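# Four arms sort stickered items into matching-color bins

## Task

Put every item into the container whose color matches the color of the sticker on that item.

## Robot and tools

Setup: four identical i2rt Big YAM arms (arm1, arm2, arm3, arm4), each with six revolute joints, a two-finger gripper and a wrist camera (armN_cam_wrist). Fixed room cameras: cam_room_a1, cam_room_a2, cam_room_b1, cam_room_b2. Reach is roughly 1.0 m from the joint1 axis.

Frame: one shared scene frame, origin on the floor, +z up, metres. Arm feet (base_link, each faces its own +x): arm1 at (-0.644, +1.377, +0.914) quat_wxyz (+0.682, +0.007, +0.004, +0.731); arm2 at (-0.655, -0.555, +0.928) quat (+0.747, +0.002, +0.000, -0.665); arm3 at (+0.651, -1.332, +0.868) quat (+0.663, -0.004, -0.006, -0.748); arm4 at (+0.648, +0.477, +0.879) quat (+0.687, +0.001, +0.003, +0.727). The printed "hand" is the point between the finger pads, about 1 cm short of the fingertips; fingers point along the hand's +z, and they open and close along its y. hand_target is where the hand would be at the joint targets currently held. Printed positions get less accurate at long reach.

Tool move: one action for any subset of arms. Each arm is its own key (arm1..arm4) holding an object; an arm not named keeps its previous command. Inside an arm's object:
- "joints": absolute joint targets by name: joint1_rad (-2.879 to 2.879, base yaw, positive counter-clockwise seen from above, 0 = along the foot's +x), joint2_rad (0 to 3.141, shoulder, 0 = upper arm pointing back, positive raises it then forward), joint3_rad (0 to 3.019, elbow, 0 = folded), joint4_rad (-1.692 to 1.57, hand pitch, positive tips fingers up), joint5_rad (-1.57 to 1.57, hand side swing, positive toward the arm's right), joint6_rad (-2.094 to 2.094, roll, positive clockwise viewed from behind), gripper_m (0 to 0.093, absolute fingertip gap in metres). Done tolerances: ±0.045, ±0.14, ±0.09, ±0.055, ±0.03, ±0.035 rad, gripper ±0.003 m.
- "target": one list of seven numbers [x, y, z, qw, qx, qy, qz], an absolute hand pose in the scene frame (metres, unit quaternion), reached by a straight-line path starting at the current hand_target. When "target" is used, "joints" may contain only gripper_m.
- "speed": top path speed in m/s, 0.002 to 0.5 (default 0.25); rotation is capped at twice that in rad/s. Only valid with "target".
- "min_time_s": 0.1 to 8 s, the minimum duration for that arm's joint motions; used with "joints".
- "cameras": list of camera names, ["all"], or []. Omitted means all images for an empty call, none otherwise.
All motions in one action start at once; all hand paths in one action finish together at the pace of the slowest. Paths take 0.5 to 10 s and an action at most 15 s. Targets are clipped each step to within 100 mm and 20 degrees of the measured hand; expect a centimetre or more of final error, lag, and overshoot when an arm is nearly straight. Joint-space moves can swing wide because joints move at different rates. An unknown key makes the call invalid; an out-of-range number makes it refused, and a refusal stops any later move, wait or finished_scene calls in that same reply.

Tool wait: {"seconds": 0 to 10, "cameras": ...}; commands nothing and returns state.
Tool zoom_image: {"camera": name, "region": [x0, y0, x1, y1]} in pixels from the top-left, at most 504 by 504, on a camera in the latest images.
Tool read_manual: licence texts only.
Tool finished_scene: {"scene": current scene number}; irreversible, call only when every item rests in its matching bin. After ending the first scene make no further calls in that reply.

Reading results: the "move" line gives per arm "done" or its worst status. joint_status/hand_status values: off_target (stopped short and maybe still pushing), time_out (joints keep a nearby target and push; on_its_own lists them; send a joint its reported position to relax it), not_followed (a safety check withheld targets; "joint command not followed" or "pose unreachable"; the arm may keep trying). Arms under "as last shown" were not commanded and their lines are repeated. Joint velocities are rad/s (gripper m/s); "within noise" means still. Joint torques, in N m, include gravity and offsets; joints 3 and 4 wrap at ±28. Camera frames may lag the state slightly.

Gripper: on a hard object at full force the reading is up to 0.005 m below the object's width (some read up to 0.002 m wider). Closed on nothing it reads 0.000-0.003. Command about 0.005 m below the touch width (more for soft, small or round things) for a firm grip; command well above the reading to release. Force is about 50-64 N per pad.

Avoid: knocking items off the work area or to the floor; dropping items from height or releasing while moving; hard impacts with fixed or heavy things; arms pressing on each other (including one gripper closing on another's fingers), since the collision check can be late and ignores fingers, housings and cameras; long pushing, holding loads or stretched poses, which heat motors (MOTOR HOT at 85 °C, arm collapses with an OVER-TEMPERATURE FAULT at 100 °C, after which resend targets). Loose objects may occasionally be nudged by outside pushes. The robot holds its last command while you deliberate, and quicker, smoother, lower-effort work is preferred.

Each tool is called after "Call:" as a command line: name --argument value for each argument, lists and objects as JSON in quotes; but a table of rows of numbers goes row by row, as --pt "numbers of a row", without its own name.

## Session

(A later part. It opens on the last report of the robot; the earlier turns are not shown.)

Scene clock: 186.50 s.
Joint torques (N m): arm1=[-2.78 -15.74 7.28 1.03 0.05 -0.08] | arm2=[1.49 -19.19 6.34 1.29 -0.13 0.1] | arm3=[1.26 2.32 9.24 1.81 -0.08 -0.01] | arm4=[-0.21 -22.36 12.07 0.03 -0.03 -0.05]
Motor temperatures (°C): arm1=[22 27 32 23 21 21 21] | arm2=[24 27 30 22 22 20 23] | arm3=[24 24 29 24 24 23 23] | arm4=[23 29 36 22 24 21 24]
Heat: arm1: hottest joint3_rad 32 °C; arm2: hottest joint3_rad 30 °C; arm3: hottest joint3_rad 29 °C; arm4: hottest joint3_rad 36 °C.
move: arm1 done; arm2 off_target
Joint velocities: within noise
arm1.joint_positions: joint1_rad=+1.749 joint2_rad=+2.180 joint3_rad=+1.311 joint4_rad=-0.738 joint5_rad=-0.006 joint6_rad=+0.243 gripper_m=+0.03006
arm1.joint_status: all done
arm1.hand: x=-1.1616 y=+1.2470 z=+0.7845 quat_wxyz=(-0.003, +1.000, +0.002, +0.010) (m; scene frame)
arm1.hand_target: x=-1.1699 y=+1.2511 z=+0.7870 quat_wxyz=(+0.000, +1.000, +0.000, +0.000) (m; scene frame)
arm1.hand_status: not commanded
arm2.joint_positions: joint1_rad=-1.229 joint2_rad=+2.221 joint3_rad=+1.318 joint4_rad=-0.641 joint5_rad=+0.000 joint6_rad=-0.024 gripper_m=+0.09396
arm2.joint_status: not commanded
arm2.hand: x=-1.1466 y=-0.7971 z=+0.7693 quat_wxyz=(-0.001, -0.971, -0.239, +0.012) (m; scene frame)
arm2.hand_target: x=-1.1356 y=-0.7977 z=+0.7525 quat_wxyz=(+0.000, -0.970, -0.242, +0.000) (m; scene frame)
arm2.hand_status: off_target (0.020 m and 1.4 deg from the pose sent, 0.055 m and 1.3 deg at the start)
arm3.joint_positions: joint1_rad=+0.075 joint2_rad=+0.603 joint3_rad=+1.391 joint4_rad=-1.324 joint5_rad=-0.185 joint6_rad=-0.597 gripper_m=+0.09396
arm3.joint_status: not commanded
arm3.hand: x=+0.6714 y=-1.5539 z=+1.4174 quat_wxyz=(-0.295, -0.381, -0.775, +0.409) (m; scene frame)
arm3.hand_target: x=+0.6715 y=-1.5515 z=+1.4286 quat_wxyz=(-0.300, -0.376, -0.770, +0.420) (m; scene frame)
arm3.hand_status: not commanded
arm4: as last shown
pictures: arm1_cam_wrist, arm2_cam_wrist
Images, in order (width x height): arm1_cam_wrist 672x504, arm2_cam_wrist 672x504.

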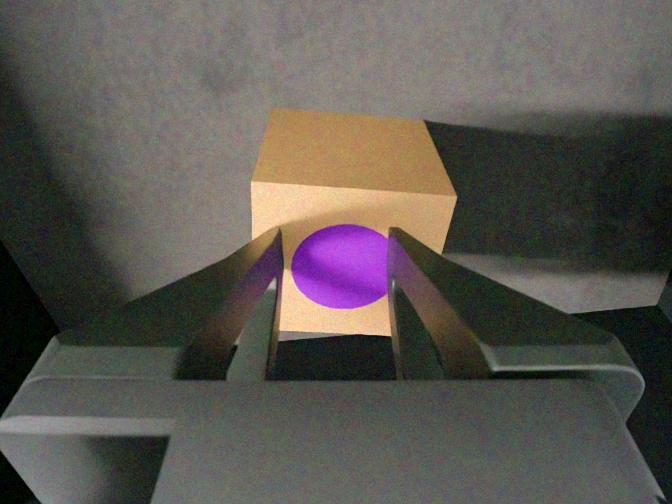

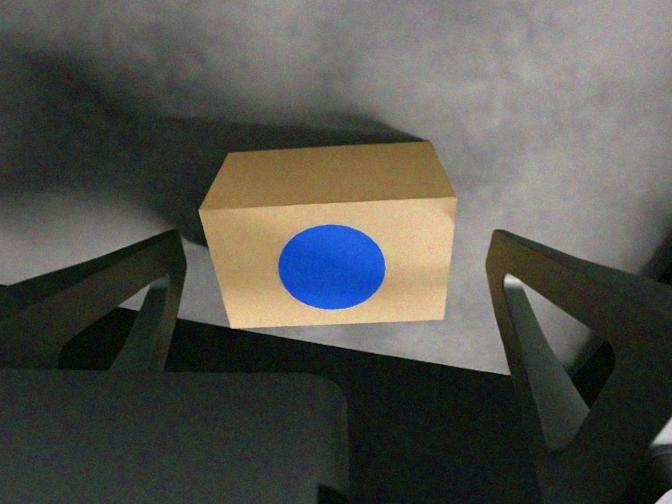

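Call:
move --arm1 '{"target":[-1.150,1.256,0.787,0,1,0,0],"speed":0.1,"joints":{"gripper_m":0.093}}' --arm2 '{"target":[-1.120,-0.794,0.752,0,0.97,0.242,0],"speed":0.1}' --cameras '["arm1_cam_wrist","arm2_cam_wrist"]'

Scene clock: 214.40 s.
Joint torques (N m): arm1=[-2.73 -17.67 6.3 0.79 0.06 -0.09] | arm2=[1.49 -20.72 5.74 1.26 -0.13 0.16] | arm3=[1.44 2.14 9.25 1.83 -0.08 -0.01] | arm4=[0.21 -22.42 11.97 0.14 -0.02 -0.1]
Motor temperatures (°C): arm1=[22 27 31 23 21 21 21] | arm2=[24 27 29 22 22 20 23] | arm3=[24 24 30 24 24 23 23] | arm4=[23 30 37 22 24 21 24]
Heat: arm1: hottest joint3_rad 31 °C; arm2: hottest joint3_rad 29 °C; arm3: hottest joint3_rad 30 °C; arm4: hottest joint3_rad 37 °C.
move: arm1 off_target; arm2 done
Joint velocities: within noise
arm1.joint_positions: joint1_rad=+1.749 joint2_rad=+2.171 joint3_rad=+1.243 joint4_rad=-0.700 joint5_rad=-0.006 joint6_rad=+0.243 gripper_m=+0.09293
arm1.joint_status: all done
arm1.hand: x=-1.1369 y=+1.2533 z=+0.7726 quat_wxyz=(-0.005, +1.000, +0.002, +0.021) (m; scene frame)
arm1.hand_target: x=-1.1497 y=+1.2561 z=+0.7870 quat_wxyz=(+0.000, +1.000, +0.000, +0.000) (m; scene frame)
arm1.hand_status: off_target (0.020 m and 2.5 deg from the pose sent, 0.015 m and 1.2 deg at the start)
arm2.joint_positions: joint1_rad=-1.221 joint2_rad=+2.221 joint3_rad=+1.266 joint4_rad=-0.610 joint5_rad=+0.000 joint6_rad=-0.024 gripper_m=+0.09396
arm2.joint_status: not commanded
arm2.hand: x=-1.1258 y=-0.7913 z=+0.7573 quat_wxyz=(+0.001, -0.970, -0.243, +0.002) (m; scene frame)
arm2.hand_target: x=-1.1200 y=-0.7940 z=+0.7521 quat_wxyz=(+0.000, -0.970, -0.242, +0.000) (m; scene frame)
arm2.hand_status: done (0.008 m and 0.2 deg from the pose sent, 0.032 m and 1.4 deg at the start)
arm3, arm4: as last shown
pictures: arm1_cam_wrist, arm2_cam_wrist
Images, in order (width x height): arm1_cam_wrist 672x504, arm2_cam_wrist 672x504.

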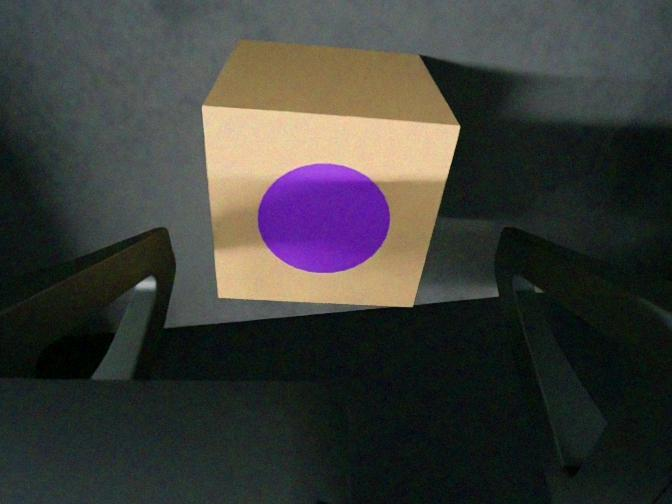

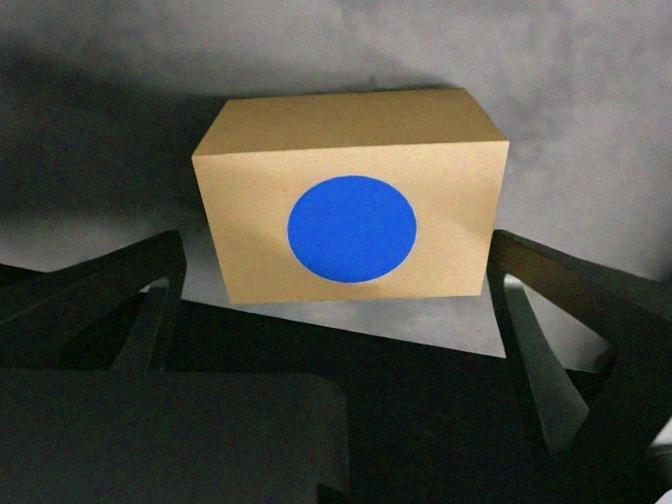

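Call:
move --arm1 '{"target":[-1.147,1.2535,0.752,0,1,0,0],"speed":0.1}' --arm2 '{"target":[-1.122,-0.790,0.752,0,0.97,0.242,0],"speed":0.1}' --cameras '["arm1_cam_wrist","arm2_cam_wrist"]'

Call:
move --arm2 '{"target":[-1.120,-0.790,0.730,0,0.97,0.242,0],"speed":0.1}' --cameras '["arm1_cam_wrist","arm2_cam_wrist"]'

Scene clock: 220.83 s.
Joint torques (N m): arm1=[-2.2 -14.21 6.06 0.64 0.05 0.01] | arm2=[0.73 -20.66 5.71 1.25 -0.14 0.09] | arm3=[1.32 2.2 9.25 1.81 -0.09 -0.01] | arm4=[-0.03 -22.71 12.07 0.03 -0.04 -0.09]
Motor temperatures (°C): arm1=[22 28 31 23 21 21 21] | arm2=[24 27 28 22 22 20 23] | arm3=[24 24 30 24 24 23 23] | arm4=[23 30 38 22 24 21 24]
Heat: arm1: hottest joint3_rad 31 °C; arm2: hottest joint3_rad 28 °C; arm3: hottest joint3_rad 30 °C; arm4: hottest joint3_rad 38 °C.
move: arm1 done; arm2 done
Joint velocities: within noise
arm1.joint_positions: joint1_rad=+1.749 joint2_rad=+2.202 joint3_rad=+1.243 joint4_rad=-0.631 joint5_rad=-0.006 joint6_rad=+0.243 gripper_m=+0.09293
arm1.joint_status: not commanded
arm1.hand: x=-1.1454 y=+1.2513 z=+0.7572 quat_wxyz=(-0.001, +1.000, +0.002, +0.002) (m; scene frame)
arm1.hand_target: x=-1.1469 y=+1.2535 z=+0.7521 quat_wxyz=(+0.000, +1.000, +0.000, +0.000) (m; scene frame)
arm1.hand_status: done (0.006 m and 0.3 deg from the pose sent, 0.023 m and 2.5 deg at the start)
arm2.joint_positions: joint1_rad=-1.221 joint2_rad=+2.221 joint3_rad=+1.266 joint4_rad=-0.610 joint5_rad=+0.000 joint6_rad=-0.024 gripper_m=+0.09396
arm2.joint_status: not commanded
arm2.hand: x=-1.1258 y=-0.7913 z=+0.7573 quat_wxyz=(+0.001, -0.970, -0.243, +0.002) (m; scene frame)
arm2.hand_target: x=-1.1220 y=-0.7901 z=+0.7521 quat_wxyz=(+0.000, -0.970, -0.242, +0.000) (m; scene frame)
arm2.hand_status: done (0.007 m and 0.2 deg from the pose sent, 0.007 m and 0.2 deg at the start)
arm3, arm4: as last shown
pictures: arm1_cam_wrist, arm2_cam_wrist
Images, in order (width x height): arm1_cam_wrist 672x504, arm2_cam_wrist 672x504.

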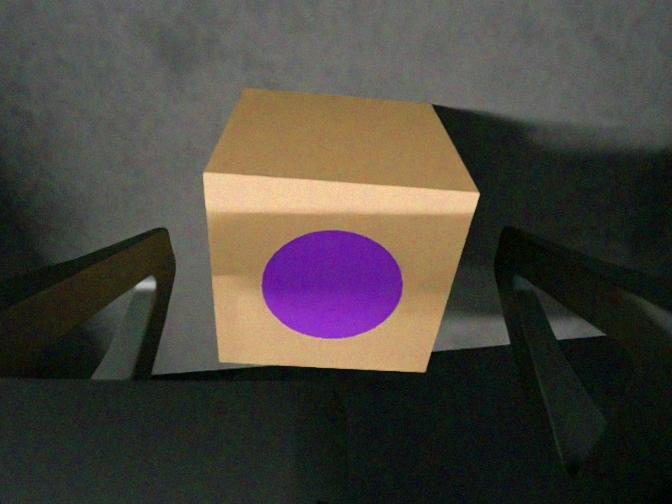

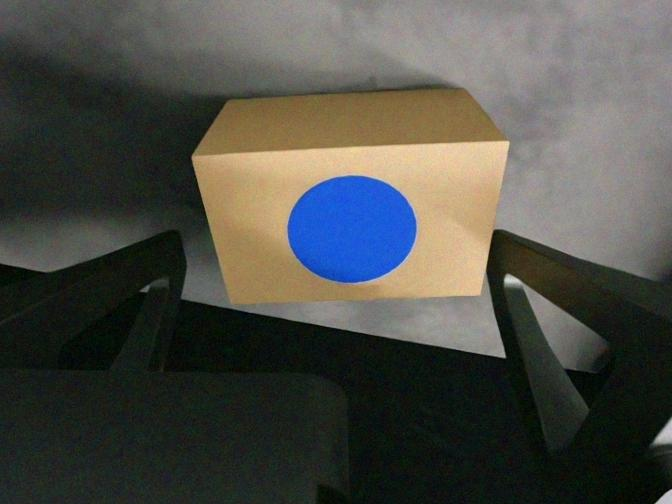

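Scene clock: 221.87 s.
Joint torques (N m): arm1=[-2.14 -14.8 6.23 0.91 0.04 0.04] | arm2=[0.97 -18.26 5.83 1.32 -0.13 0.1] | arm3=[1.26 2.14 9.21 1.87 -0.09 -0.01] | arm4=[0.21 -22.48 12.1 0.06 -0.03 -0.04]
Motor temperatures (°C): arm1=[22 28 31 23 21 21 21] | arm2=[24 27 28 22 22 20 23] | arm3=[24 24 30 24 24 23 23] | arm4=[23 30 38 22 24 21 24]
Heat: arm1: hottest joint3_rad 31 °C; arm2: hottest joint3_rad 28 °C; arm3: hottest joint3_rad 30 °C; arm4: hottest joint3_rad 38 °C.
move: arm2 off_target
Joint velocities: within noise
arm1, arm3: as last shown
arm2.joint_positions: joint1_rad=-1.221 joint2_rad=+2.236 joint3_rad=+1.266 joint4_rad=-0.569 joint5_rad=+0.000 joint6_rad=-0.024 gripper_m=+0.09396
arm2.joint_status: not commanded
arm2.hand: x=-1.1310 y=-0.7939 z=+0.7501 quat_wxyz=(-0.002, -0.970, -0.243, +0.015) (m; scene frame)
arm2.hand_target: x=-1.1195 y=-0.7898 z=+0.7307 quat_wxyz=(+0.000, -0.970, -0.242, +0.000) (m; scene frame)
arm2.hand_status: off_target (0.023 m and 1.7 deg from the pose sent, 0.028 m and 0.2 deg at the start)
arm4.joint_positions: joint1_rad=-1.546 joint2_rad=+2.135 joint3_rad=+2.410 joint4_rad=-1.671 joint5_rad=-0.001 joint6_rad=+0.086 gripper_m=+0.09397
arm4.joint_status: not commanded
arm4.hand: x=+1.3393 y=+0.5340 z=+1.1489 quat_wxyz=(-0.084, -0.002, -0.996, -0.006) (m; scene frame)
arm4.hand_target: x=+1.3489 y=+0.5299 z=+1.1493 quat_wxyz=(-0.091, +0.000, -0.996, -0.007) (m; scene frame)
arm4.hand_status: not commanded
pictures: arm1_cam_wrist, arm2_cam_wrist
Images, in order (width x height): arm1_cam_wrist 672x504, arm2_cam_wrist 672x504.

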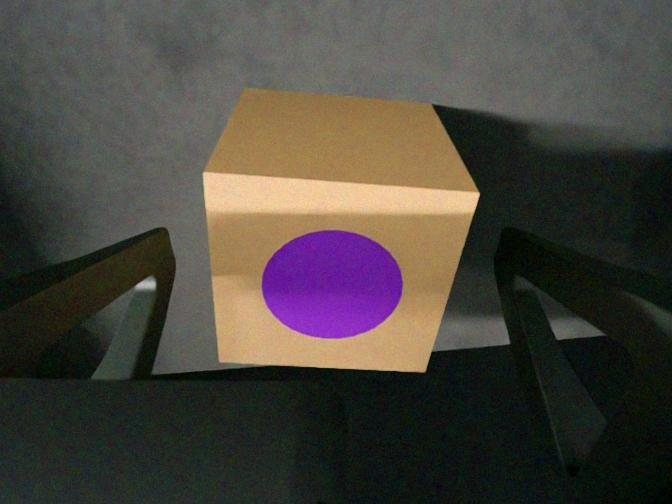

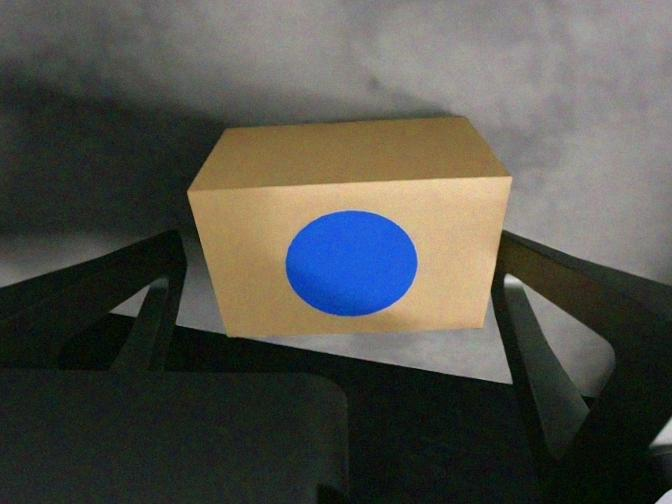

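Call:
move --arm1 '{"target":[-1.143,1.2525,0.725,0,1,0,0],"speed":0.1}' --arm2 '{"target":[-1.130,-0.780,0.785,0,0.97,0.242,0],"speed":0.1}' --cameras '["arm1_cam_wrist","arm2_cam_wrist"]'

Scene clock: 231.70 s.
Joint torques (N m): arm1=[-2.2 -15.03 5.39 0.95 0 0.08] | arm2=[0.15 -20.89 6.3 0.29 -0.14 -0.06] | arm3=[1.2 2.32 9.2 1.84 -0.08 -0.01] | arm4=[-0.38 -22.53 12.18 -0.05 -0.05 -0.07]
Motor temperatures (°C): arm1=[22 27 31 23 21 21 21] | arm2=[24 27 28 22 22 20 23] | arm3=[24 24 30 24 24 23 23] | arm4=[23 30 38 22 24 21 24]
Heat: arm1: hottest joint3_rad 31 °C; arm2: hottest joint3_rad 28 °C; arm3: hottest joint3_rad 30 °C; arm4: hottest joint3_rad 38 °C.
move: arm1 done; arm2 done
Joint velocities: within noise
arm1.joint_positions: joint1_rad=+1.749 joint2_rad=+2.254 joint3_rad=+1.243 joint4_rad=-0.575 joint5_rad=-0.006 joint6_rad=+0.243 gripper_m=+0.09293
arm1.joint_status: not commanded
arm1.hand: x=-1.1435 y=+1.2519 z=+0.7312 quat_wxyz=(+0.000, +1.000, +0.002, +0.000) (m; scene frame)
arm1.hand_target: x=-1.1429 y=+1.2525 z=+0.7252 quat_wxyz=(+0.000, +1.000, +0.000, +0.000) (m; scene frame)
arm1.hand_status: done (0.006 m and 0.2 deg from the pose sent, 0.032 m and 0.3 deg at the start)
arm2.joint_positions: joint1_rad=-1.238 joint2_rad=+2.163 joint3_rad=+1.266 joint4_rad=-0.651 joint5_rad=+0.000 joint6_rad=-0.032 gripper_m=+0.09396
arm2.joint_status: not commanded
arm2.hand: x=-1.1356 y=-0.7864 z=+0.7869 quat_wxyz=(-0.001, -0.971, -0.238, +0.010) (m; scene frame)
arm2.hand_target: x=-1.1300 y=-0.7802 z=+0.7850 quat_wxyz=(+0.000, -0.970, -0.242, +0.000) (m; scene frame)
arm2.hand_status: done (0.009 m and 1.2 deg from the pose sent, 0.037 m and 1.7 deg at the start)
arm3, arm4: as last shown
pictures: arm1_cam_wrist, arm2_cam_wrist
Images, in order (width x height): arm1_cam_wrist 672x504, arm2_cam_wrist 672x504.

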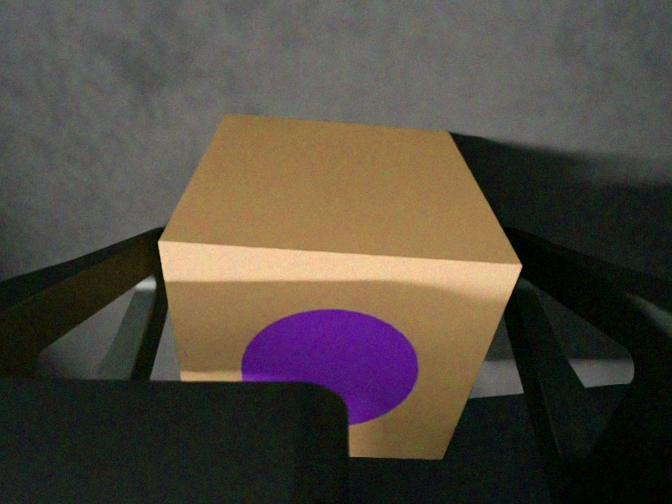

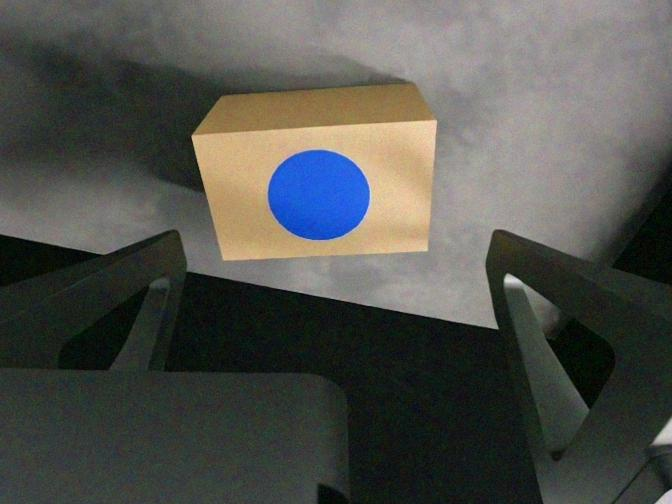

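Call:
move --arm1 '{"target":[-1.143,1.2525,0.708,0,1,0,0],"speed":0.1}' --arm2 '{"target":[-1.125,-0.793,0.76,0,0.97,0.242,0],"speed":0.1}' --cameras '["arm1_cam_wrist","arm2_cam_wrist"]'

Scene clock: 239.80 s.
Joint torques (N m): arm1=[-1.79 -12.16 6.15 1.36 0.17 0.06] | arm2=[1.38 -17.96 6.86 1.28 -0.12 0.18] | arm3=[1.38 2.2 9.2 1.84 -0.08 -0.01] | arm4=[0.03 -23 12.14 -0.03 -0.02 -0.07]
Motor temperatures (°C): arm1=[22 27 30 23 21 21 21] | arm2=[24 27 28 22 22 20 23] | arm3=[24 24 30 24 24 23 23] | arm4=[23 30 38 22 24 21 24]
Heat: arm1: hottest joint3_rad 30 °C; arm2: hottest joint3_rad 28 °C; arm3: hottest joint3_rad 30 °C; arm4: hottest joint3_rad 38 °C.
move: arm1 off_target; arm2 off_target
Joint velocities: within noise
arm1.joint_positions: joint1_rad=+1.749 joint2_rad=+2.258 joint3_rad=+1.243 joint4_rad=-0.556 joint5_rad=-0.010 joint6_rad=+0.243 gripper_m=+0.09293
arm1.joint_status: not commanded
arm1.hand: x=-1.1469 y=+1.2505 z=+0.7293 quat_wxyz=(+0.003, +1.000, +0.002, -0.007) (m; scene frame)
arm1.hand_target: x=-1.1422 y=+1.2527 z=+0.7089 quat_wxyz=(+0.000, +1.000, +0.000, +0.000) (m; scene frame)
arm1.hand_status: off_target (0.022 m and 0.9 deg from the pose sent, 0.023 m and 0.2 deg at the start)
arm2.joint_positions: joint1_rad=-1.226 joint2_rad=+2.180 joint3_rad=+1.266 joint4_rad=-0.632 joint5_rad=+0.000 joint6_rad=-0.032 gripper_m=+0.09396
arm2.joint_status: not commanded
arm2.hand: x=-1.1329 y=-0.7919 z=+0.7784 quat_wxyz=(-0.001, -0.970, -0.244, +0.011) (m; scene frame)
arm2.hand_target: x=-1.1247 y=-0.7926 z=+0.7607 quat_wxyz=(+0.000, -0.970, -0.242, +0.000) (m; scene frame)
arm2.hand_status: off_target (0.020 m and 1.3 deg from the pose sent, 0.030 m and 1.2 deg at the start)
arm3, arm4: as last shown
pictures: arm1_cam_wrist, arm2_cam_wrist
Images, in order (width x height): arm1_cam_wrist 672x504, arm2_cam_wrist 672x504.

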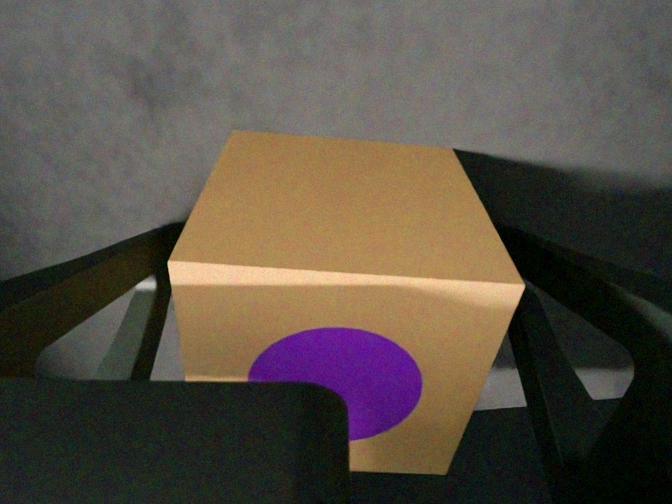

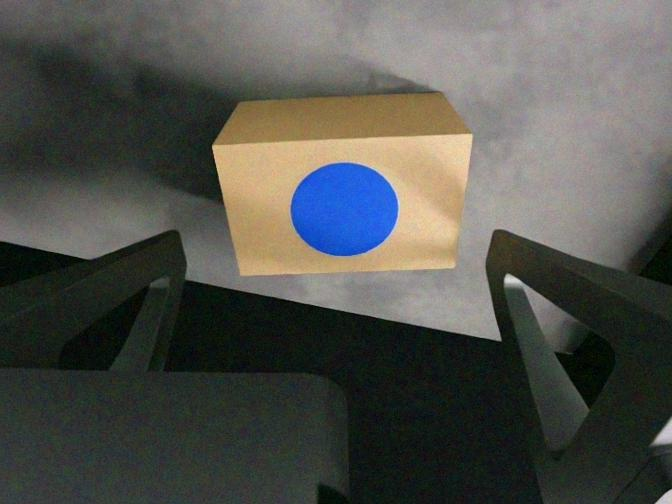

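Call:
move --arm1 '{"target":[-1.145,1.252,0.735,0,1,0,0],"speed":0.1}' --arm2 '{"joints":{"joint2_rad":2.265,"joint4_rad":-0.53},"min_time_s":1.5}' --cameras '["arm2_cam_wrist"]'

Call:
move --arm1 '{"joints":{"gripper_m":0.03}}' --cameras '["arm1_cam_wrist"]'

Scene clock: 249.07 s.
Joint torques (N m): arm1=[-2.26 -16.21 5.6 -0.14 0.18 0.04] | arm2=[1.38 -18.08 6.49 1.39 -0.13 0.18] | arm3=[1.2 2.14 9.22 1.83 -0.09 -0.01] | arm4=[0.15 -22.36 12.08 0.05 -0.02 -0.07]
Motor temperatures (°C): arm1=[22 27 30 23 21 21 21] | arm2=[24 27 28 22 22 20 23] | arm3=[24 24 30 24 24 23 23] | arm4=[23 30 38 22 24 21 24]
Heat: arm1: hottest joint3_rad 30 °C; arm2: hottest joint3_rad 28 °C; arm3: hottest joint3_rad 30 °C; arm4: hottest joint3_rad 38 °C.
move: arm1 done; arm2 done
Joint velocities: within noise
arm1.joint_positions: joint1_rad=+1.749 joint2_rad=+2.257 joint3_rad=+1.243 joint4_rad=-0.568 joint5_rad=-0.010 joint6_rad=+0.243 gripper_m=+0.09294
arm1.joint_status: not commanded
arm1.hand: x=-1.1442 y=+1.2512 z=+0.7295 quat_wxyz=(+0.002, +1.000, +0.002, -0.001) (m; scene frame)
arm1.hand_target: x=-1.1449 y=+1.2520 z=+0.7349 quat_wxyz=(+0.000, +1.000, +0.000, +0.000) (m; scene frame)
arm1.hand_status: done (0.006 m and 0.3 deg from the pose sent, 0.006 m and 0.9 deg at the start)
arm2.joint_positions: joint1_rad=-1.226 joint2_rad=+2.229 joint3_rad=+1.266 joint4_rad=-0.543 joint5_rad=+0.000 joint6_rad=-0.032 gripper_m=+0.09396
arm2.joint_status: all done
arm2.hand: x=-1.1398 y=-0.7953 z=+0.7541 quat_wxyz=(-0.005, -0.969, -0.244, +0.030) (m; scene frame)
arm2.hand_target: x=-1.1302 y=-0.7954 z=+0.7354 quat_wxyz=(-0.004, -0.970, -0.242, +0.019) (m; scene frame)
arm2.hand_status: not commanded
arm3, arm4: as last shown
pictures: arm2_cam_wrist
Images, in order (width x height): arm2_cam_wrist 672x504.

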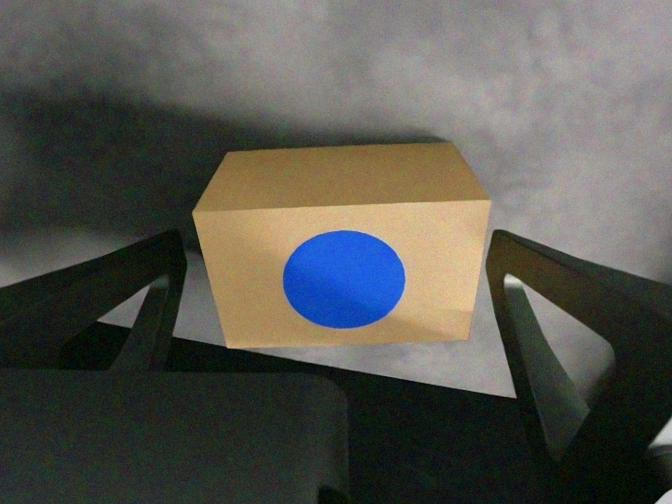

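Scene clock: 249.70 s.
Joint torques (N m): arm1=[-1.9 -16.32 5.76 -0.16 0.21 0.07] | arm2=[1.44 -18.08 6.52 1.4 -0.12 0.18] | arm3=[1.32 2.26 9.22 1.84 -0.09 -0.01] | arm4=[0.26 -22.01 12.05 0.01 -0.03 -0.06]
Motor temperatures (°C): arm1=[22 27 30 23 21 21 21] | arm2=[24 27 28 22 22 20 23] | arm3=[24 24 30 24 24 23 23] | arm4=[23 30 38 22 24 21 24]
Heat: arm1: hottest joint3_rad 30 °C; arm2: hottest joint3_rad 28 °C; arm3: hottest joint3_rad 30 °C; arm4: hottest joint3_rad 38 °C.
move: arm1 off_target
Joint velocities: within noise
arm1.joint_positions: joint1_rad=+1.749 joint2_rad=+2.257 joint3_rad=+1.243 joint4_rad=-0.571 joint5_rad=-0.011 joint6_rad=+0.243 gripper_m=+0.05345
arm1.joint_status: gripper_m off_target (ended at +0.05348, target +0.03000)
arm1.hand: x=-1.1433 y=+1.2512 z=+0.7295 quat_wxyz=(+0.002, +1.000, +0.002, +0.001) (m; scene frame)
arm1.hand_target: x=-1.1449 y=+1.2520 z=+0.7349 quat_wxyz=(+0.000, +1.000, +0.000, +0.000) (m; scene frame)
arm1.hand_status: not commanded
arm2, arm3, arm4: as last shown
pictures: arm1_cam_wrist
Images, in order (width x height): arm1_cam_wrist 672x504.

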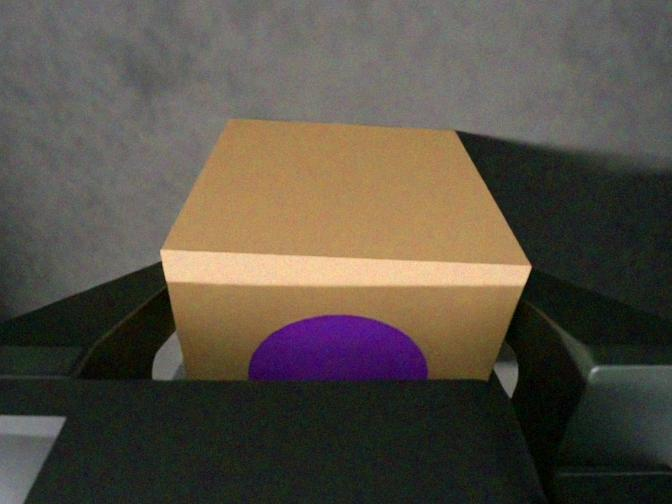

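Call:
move --arm2 '{"joints":{"joint2_rad":2.3,"joint4_rad":-0.56},"min_time_s":1.5}' --arm1 '{"target":[-1.145,1.252,0.90,0,1,0,0],"speed":0.15}' --cameras '["arm1_cam_wrist","arm2_cam_wrist"]'

Scene clock: 257.13 s.
Joint torques (N m): arm1=[-2.43 -15.68 11.29 -0.03 0.1 0.04] | arm2=[1.32 -18.08 6.15 0.27 -0.13 0.18] | arm3=[1.26 2.43 9.21 1.85 -0.08 -0.02] | arm4=[0.44 -22.42 12.01 0.12 -0.01 -0.04]
Motor temperatures (°C): arm1=[22 27 30 23 21 21 21] | arm2=[24 28 27 22 22 20 23] | arm3=[24 24 30 24 24 23 23] | arm4=[23 30 38 22 24 21 24]
Heat: arm1: hottest joint3_rad 30 °C; arm2: hottest joint2_rad 28 °C; arm3: hottest joint3_rad 30 °C; arm4: hottest joint3_rad 38 °C.
move: arm1 off_target; arm2 done
Joint velocities: within noise
arm1.joint_positions: joint1_rad=+1.749 joint2_rad=+1.946 joint3_rad=+1.226 joint4_rad=-0.912 joint5_rad=-0.008 joint6_rad=+0.243 gripper_m=+0.05346
arm1.joint_status: not commanded
arm1.hand: x=-1.1249 y=+1.2553 z=+0.8798 quat_wxyz=(-0.005, +1.000, +0.002, +0.023) (m; scene frame)
arm1.hand_target: x=-1.1442 y=+1.2522 z=+0.9003 quat_wxyz=(+0.000, +1.000, +0.000, +0.000) (m; scene frame)
arm1.hand_status: off_target (0.029 m and 2.7 deg from the pose sent, 0.171 m and 0.3 deg at the start)
arm2.joint_positions: joint1_rad=-1.226 joint2_rad=+2.263 joint3_rad=+1.266 joint4_rad=-0.548 joint5_rad=+0.000 joint6_rad=-0.032 gripper_m=+0.09396
arm2.joint_status: all done
arm2.hand: x=-1.1290 y=-0.7899 z=+0.7365 quat_wxyz=(-0.001, -0.970, -0.244, +0.011) (m; scene frame)
arm2.hand_target: x=-1.1133 y=-0.7868 z=+0.7180 quat_wxyz=(+0.003, -0.970, -0.242, -0.013) (m; scene frame)
arm2.hand_status: not commanded
arm3.joint_positions: joint1_rad=+0.075 joint2_rad=+0.603 joint3_rad=+1.391 joint4_rad=-1.324 joint5_rad=-0.185 joint6_rad=-0.597 gripper_m=+0.09396
arm3.joint_status: not commanded
arm3.hand: x=+0.6714 y=-1.5539 z=+1.4174 quat_wxyz=(-0.295, -0.381, -0.775, +0.409) (m; scene frame)
arm3.hand_target: x=+0.6715 y=-1.5515 z=+1.4286 quat_wxyz=(-0.300, -0.376, -0.770, +0.420) (m; scene frame)
arm3.hand_status: not commanded
arm4: as last shown
pictures: arm1_cam_wrist, arm2_cam_wrist
Images, in order (width x height): arm1_cam_wrist 672x504, arm2_cam_wrist 672x504.

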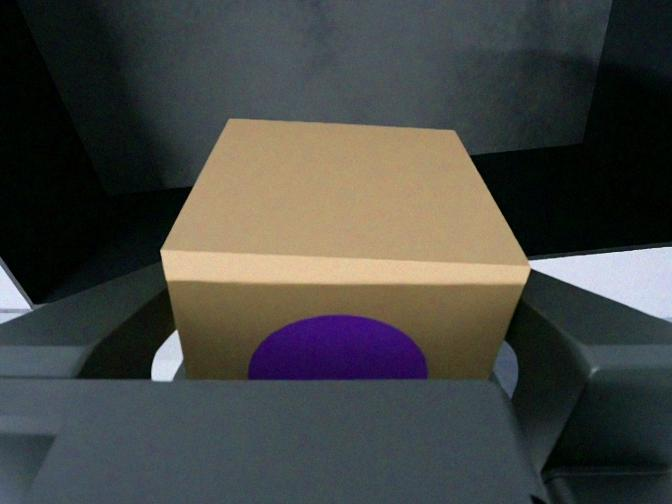

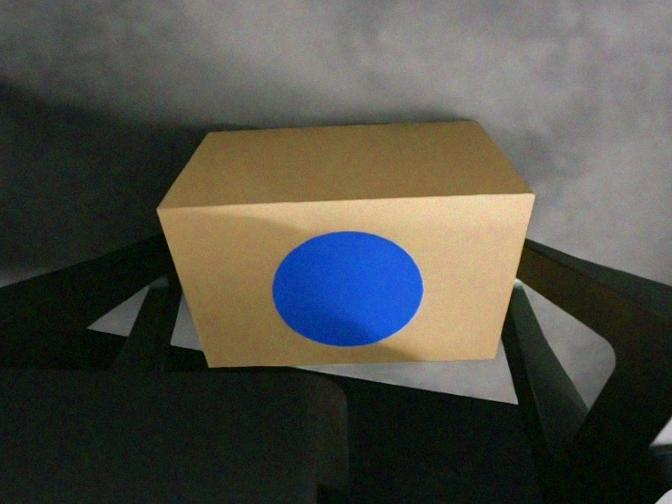

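Call:
move --arm2 '{"joints":{"gripper_m":0.04}}' --arm4 '{"joints":{"joint4_rad":-1.5}}' --cameras '["arm2_cam_wrist","arm4_cam_wrist"]'

Scene clock: 259.90 s.
Joint torques (N m): arm1=[-1.26 -15.97 11.32 0.03 0.11 0.06] | arm2=[1.32 -18.08 6.17 0.27 -0.12 0.19] | arm3=[1.26 2.49 9.17 1.88 -0.08 -0.01] | arm4=[0.44 -22.77 12.41 1.09 -0.03 -0.06]
Motor temperatures (°C): arm1=[22 27 30 23 21 21 22] | arm2=[24 28 27 22 22 20 23] | arm3=[24 24 30 24 24 23 23] | arm4=[23 30 38 22 24 21 24]
Heat: arm1: hottest joint3_rad 30 °C; arm2: hottest joint2_rad 28 °C; arm3: hottest joint3_rad 30 °C; arm4: hottest joint3_rad 38 °C.
move: arm2 off_target; arm4 done
Joint velocities: within noise
arm1, arm3: as last shown
arm2.joint_positions: joint1_rad=-1.226 joint2_rad=+2.263 joint3_rad=+1.266 joint4_rad=-0.549 joint5_rad=+0.000 joint6_rad=-0.032 gripper_m=+0.06906
arm2.joint_status: gripper_m off_target (ended at +0.06909, target +0.04000)
arm2.hand: x=-1.1290 y=-0.7899 z=+0.7365 quat_wxyz=(-0.001, -0.970, -0.244, +0.011) (m; scene frame)
arm2.hand_target: x=-1.1133 y=-0.7868 z=+0.7180 quat_wxyz=(+0.003, -0.970, -0.242, -0.013) (m; scene frame)
arm2.hand_status: not commanded
arm4.joint_positions: joint1_rad=-1.546 joint2_rad=+2.135 joint3_rad=+2.410 joint4_rad=-1.514 joint5_rad=-0.001 joint6_rad=+0.086 gripper_m=+0.09397
arm4.joint_status: all done
arm4.hand: x=+1.3769 y=+0.5370 z=+1.1584 quat_wxyz=(-0.162, -0.002, -0.987, -0.012) (m; scene frame)
arm4.hand_target: x=+1.3917 y=+0.5330 z=+1.1612 quat_wxyz=(-0.179, +0.000, -0.984, -0.014) (m; scene frame)
arm4.hand_status: not commanded
pictures: arm2_cam_wrist, arm4_cam_wrist
Images, in order (width x height): arm2_cam_wrist 672x504, arm4_cam_wrist 672x504.

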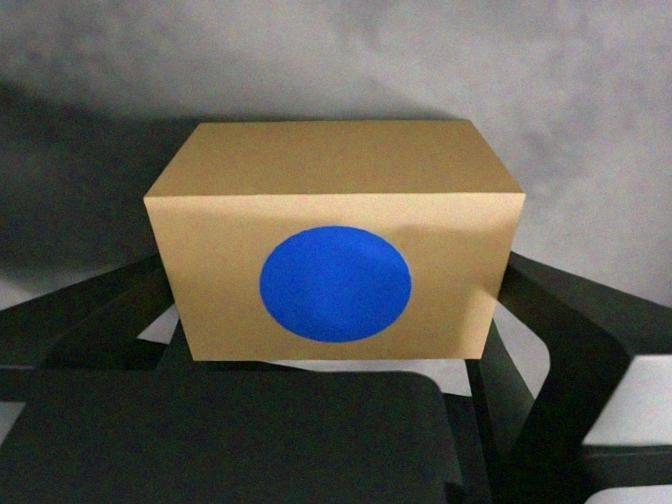

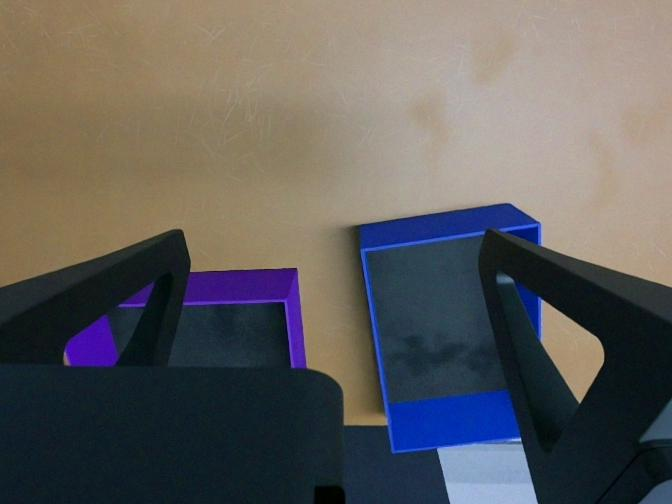

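Call:
move --arm1 '{"joints":{"joint2_rad":0.65,"joint3_rad":1.43,"joint4_rad":-1.0},"min_time_s":3}' --arm2 '{"target":[-1.12,-0.79,0.92,0,0.97,0.242,0],"speed":0.15}' --arm4 '{"joints":{"joint2_rad":0.63,"joint3_rad":1.43,"joint4_rad":-1.0},"min_time_s":3}' --cameras '["arm2_cam_wrist"]'

Call:
move --arm1 '{"joints":{"joint1_rad":-1.2,"joint6_rad":0},"min_time_s":4}' --arm2 '{"joints":{"joint2_rad":0.65,"joint3_rad":1.43,"joint4_rad":-1.0},"min_time_s":3}' --arm4 '{"joints":{"joint1_rad":1.4,"joint6_rad":0},"min_time_s":4}' --cameras '["arm1_cam_wrist","arm4_cam_wrist"]'

Call:
move --arm2 '{"joints":{"joint1_rad":1.4,"joint6_rad":0},"min_time_s":4}' --cameras '["arm1_cam_wrist","arm2_cam_wrist","arm4_cam_wrist","cam_room_a2","cam_room_b2"]'

Scene clock: 274.60 s.
Joint torques (N m): arm1=[-2.49 3.66 12.79 1.55 0.1 0.03] | arm2=[1.38 -19.66 11.38 0.16 -0.15 0.17] | arm3=[1.38 2.37 9.24 1.85 -0.09 -0.02] | arm4=[0.21 2.2 7.01 2.09 -0.02 -0.06]
Motor temperatures (°C): arm1=[22 27 32 23 21 21 22] | arm2=[24 27 28 22 22 20 23] | arm3=[24 24 30 24 24 23 23] | arm4=[23 30 39 22 24 21 24]
Heat: arm1: hottest joint3_rad 32 °C; arm2: hottest joint3_rad 28 °C; arm3: hottest joint3_rad 30 °C; arm4: hottest joint3_rad 39 °C.
move: arm1 done; arm2 off_target; arm4 done
Joint velocities: within noise
arm1.joint_positions: joint1_rad=+1.749 joint2_rad=+0.642 joint3_rad=+1.388 joint4_rad=-0.993 joint5_rad=-0.008 joint6_rad=+0.243 gripper_m=+0.05346
arm1.joint_status: all done
arm1.hand: x=-0.9056 y=+1.3063 z=+1.5286 quat_wxyz=(+0.151, +0.784, +0.006, -0.602) (m; scene frame)
arm1.hand_target: x=-0.9008 y=+1.3086 z=+1.5461 quat_wxyz=(+0.152, +0.776, +0.004, -0.612) (m; scene frame)
arm1.hand_status: not commanded
arm2.joint_positions: joint1_rad=-1.226 joint2_rad=+1.909 joint3_rad=+1.246 joint4_rad=-0.928 joint5_rad=+0.000 joint6_rad=-0.031 gripper_m=+0.06906
arm2.joint_status: not commanded
arm2.hand: x=-1.1096 y=-0.7806 z=+0.9085 quat_wxyz=(+0.004, -0.970, -0.244, -0.012) (m; scene frame)
arm2.hand_target: x=-1.1197 y=-0.7898 z=+0.9201 quat_wxyz=(+0.000, -0.970, -0.242, +0.000) (m; scene frame)
arm2.hand_status: off_target (0.018 m and 1.4 deg from the pose sent, 0.184 m and 1.3 deg at the start)
arm3: as last shown
arm4.joint_positions: joint1_rad=-1.546 joint2_rad=+0.623 joint3_rad=+1.435 joint4_rad=-1.018 joint5_rad=-0.001 joint6_rad=+0.086 gripper_m=+0.09397
arm4.joint_status: all done
arm4.hand: x=+0.9095 y=+0.5002 z=+1.5107 quat_wxyz=(-0.627, -0.001, -0.778, -0.051) (m; scene frame)
arm4.hand_target: x=+0.9153 y=+0.4992 z=+1.5110 quat_wxyz=(-0.629, +0.002, -0.776, -0.047) (m; scene frame)
arm4.hand_status: not commanded
pictures: arm2_cam_wrist
Images, in order (width x height): arm2_cam_wrist 672x504.

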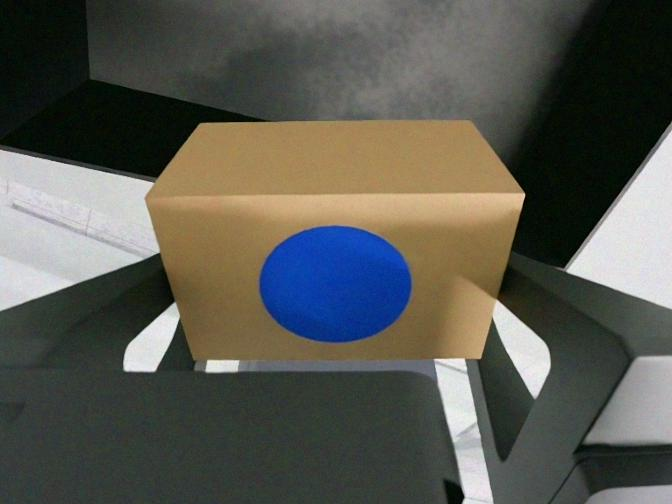

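Scene clock: 278.97 s.
Joint torques (N m): arm1=[-1.96 3.6 13.04 1.51 0.06 -0.08] | arm2=[1.32 0.5 13.35 2.18 -0.14 0.17] | arm3=[1.26 2.08 9.22 1.84 -0.07 -0.01] | arm4=[0.62 2.43 6.82 2.09 0.03 -0.09]
Motor temperatures (°C): arm1=[22 27 32 23 21 21 22] | arm2=[24 27 29 22 22 20 24] | arm3=[24 24 30 24 24 23 23] | arm4=[23 29 38 22 24 21 24]
Heat: arm1: hottest joint3_rad 32 °C; arm2: hottest joint3_rad 29 °C; arm3: hottest joint3_rad 30 °C; arm4: hottest joint3_rad 38 °C.
move: arm1 done; arm2 done; arm4 done
Joint velocities: within noise
arm1.joint_positions: joint1_rad=-1.194 joint2_rad=+0.642 joint3_rad=+1.388 joint4_rad=-0.993 joint5_rad=-0.006 joint6_rad=+0.009 gripper_m=+0.05348
arm1.joint_status: all done
arm1.hand: x=-0.3817 y=+1.4971 z=+1.5209 quat_wxyz=(-0.593, +0.171, -0.774, -0.143) (m; scene frame)
arm1.hand_target: x=-0.3851 y=+1.4934 z=+1.5385 quat_wxyz=(-0.604, +0.170, -0.766, -0.141) (m; scene frame)
arm1.hand_status: not commanded
arm2.joint_positions: joint1_rad=-1.226 joint2_rad=+0.643 joint3_rad=+1.390 joint4_rad=-0.989 joint5_rad=+0.000 joint6_rad=-0.031 gripper_m=+0.06906
arm2.joint_status: all done
arm2.hand: x=-0.9078 y=-0.6818 z=+1.5393 quat_wxyz=(-0.130, -0.764, -0.193, +0.601) (m; scene frame)
arm2.hand_target: x=-0.9018 y=-0.6812 z=+1.5555 quat_wxyz=(-0.138, -0.758, -0.190, +0.609) (m; scene frame)
arm2.hand_status: not commanded
arm3: as last shown
arm4.joint_positions: joint1_rad=+1.396 joint2_rad=+0.623 joint3_rad=+1.435 joint4_rad=-1.018 joint5_rad=-0.002 joint6_rad=+0.014 gripper_m=+0.09398
arm4.joint_status: all done
arm4.hand: x=+0.3933 y=+0.5104 z=+1.5132 quat_wxyz=(-0.031, +0.773, -0.052, -0.632) (m; scene frame)
arm4.hand_target: x=+0.3875 y=+0.5095 z=+1.5134 quat_wxyz=(-0.033, +0.772, -0.044, -0.634) (m; scene frame)
arm4.hand_status: not commanded
pictures: arm1_cam_wrist, arm4_cam_wrist
Images, in order (width x height): arm1_cam_wrist 672x504, arm4_cam_wrist 672x504.

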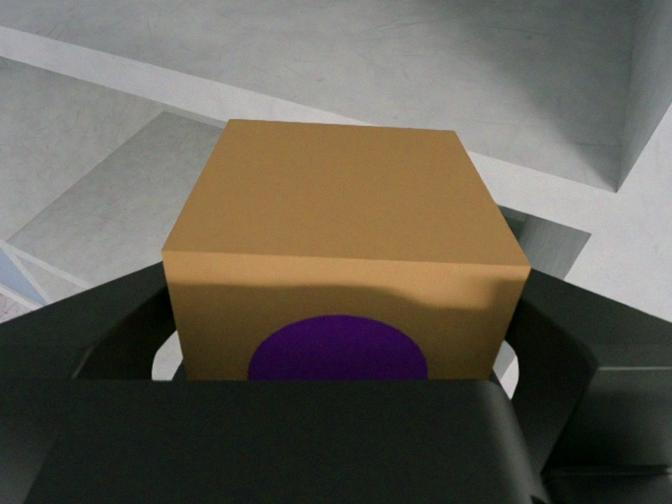

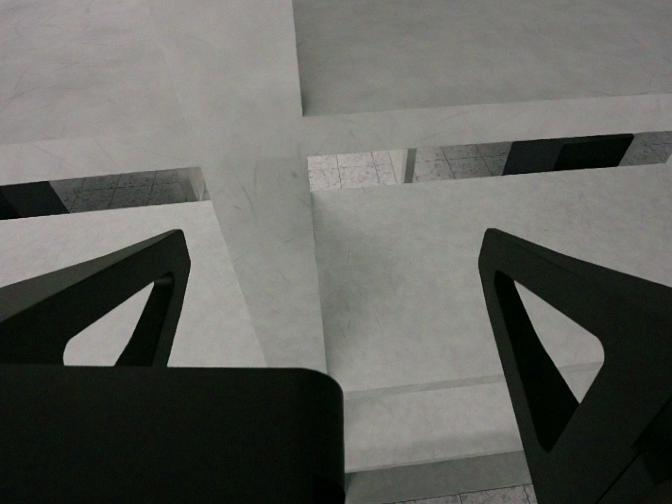

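Scene clock: 283.30 s.
Joint torques (N m): arm1=[-2.2 3.9 13.2 1.63 0.01 -0.07] | arm2=[0.97 0.62 13.34 2.15 -0.06 0.21] | arm3=[1.26 2.2 9.22 1.84 -0.09 -0.01] | arm4=[1.03 2.78 6.99 2.04 0.02 -0.1]
Motor temperatures (°C): arm1=[22 27 33 23 21 21 22] | arm2=[24 27 29 22 22 20 24] | arm3=[24 24 30 24 24 23 23] | arm4=[23 28 37 22 24 21 24]
Heat: arm1: hottest joint3_rad 33 °C; arm2: hottest joint3_rad 29 °C; arm3: hottest joint3_rad 30 °C; arm4: hottest joint3_rad 37 °C.
move: arm2 done
Joint velocities: within noise
arm1, arm3, arm4: as last shown
arm1.joint_positions: joint1_rad=-1.194 joint2_rad=+0.642 joint3_rad=+1.388 joint4_rad=-0.993 joint5_rad=-0.006 joint6_rad=+0.008 gripper_m=+0.05348
arm2.joint_positions: joint1_rad=+1.396 joint2_rad=+0.643 joint3_rad=+1.390 joint4_rad=-0.989 joint5_rad=-0.001 joint6_rad=-0.015 gripper_m=+0.06907
arm2.joint_status: all done
arm2.hand: x=-0.3760 y=-0.5737 z=+1.5406 quat_wxyz=(-0.617, -0.018, -0.787, +0.021) (m; scene frame)
arm2.hand_target: x=-0.3816 y=-0.5721 z=+1.5568 quat_wxyz=(-0.626, -0.021, -0.780, +0.015) (m; scene frame)
arm2.hand_status: not commanded
pictures: arm1_cam_wrist, arm2_cam_wrist, arm4_cam_wrist, cam_room_a2, cam_room_b2
Images, in order (width x height): arm1_cam_wrist 672x504, arm2_cam_wrist 672x504, arm4_cam_wrist 672x504, cam_room_a2 672x504, cam_room_b2 672x504.

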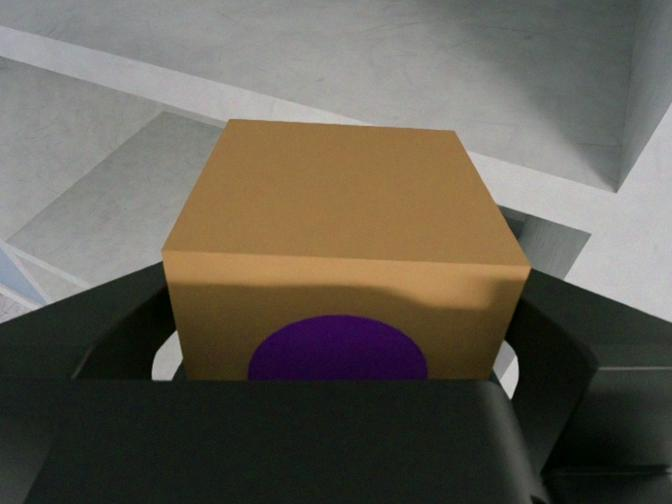

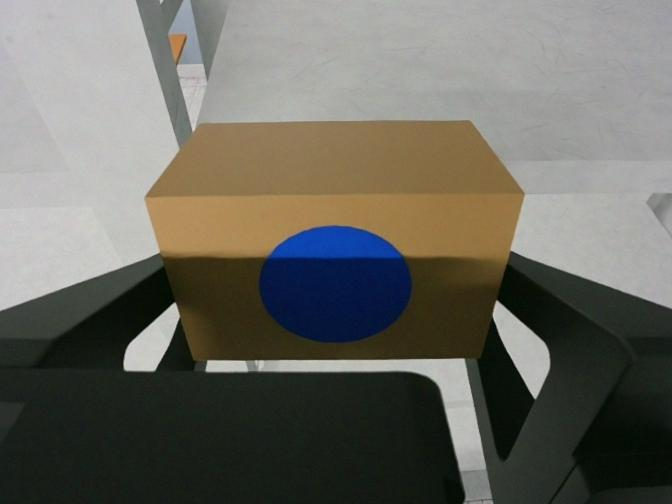

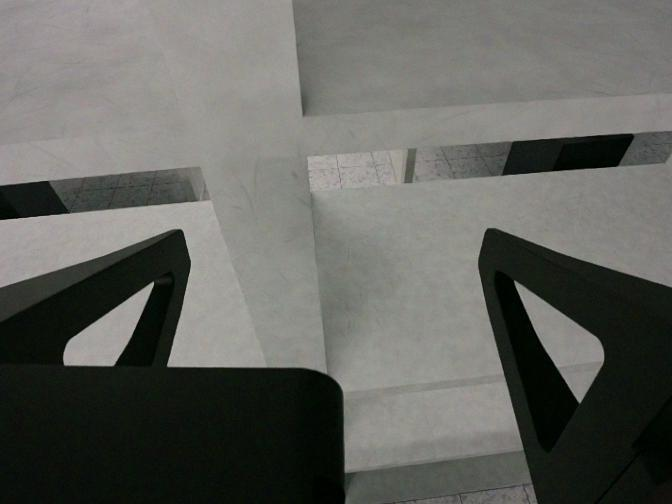

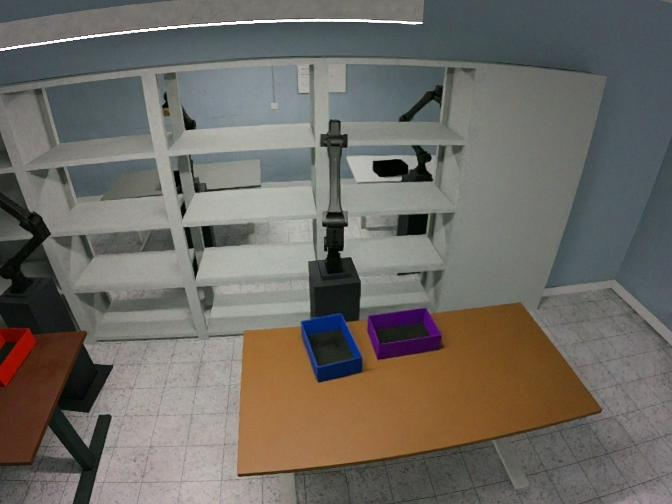

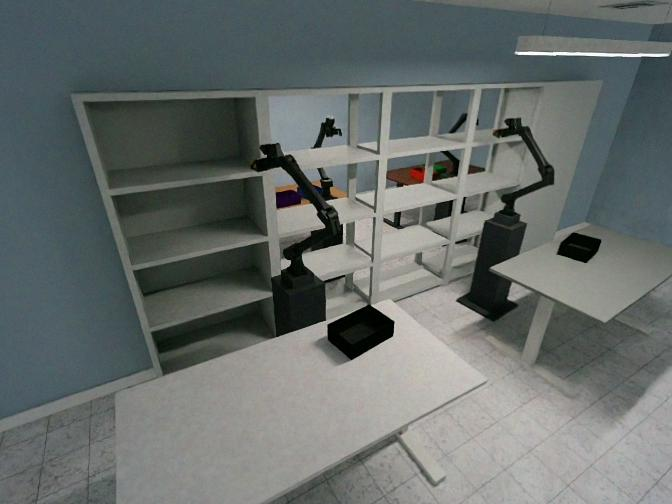

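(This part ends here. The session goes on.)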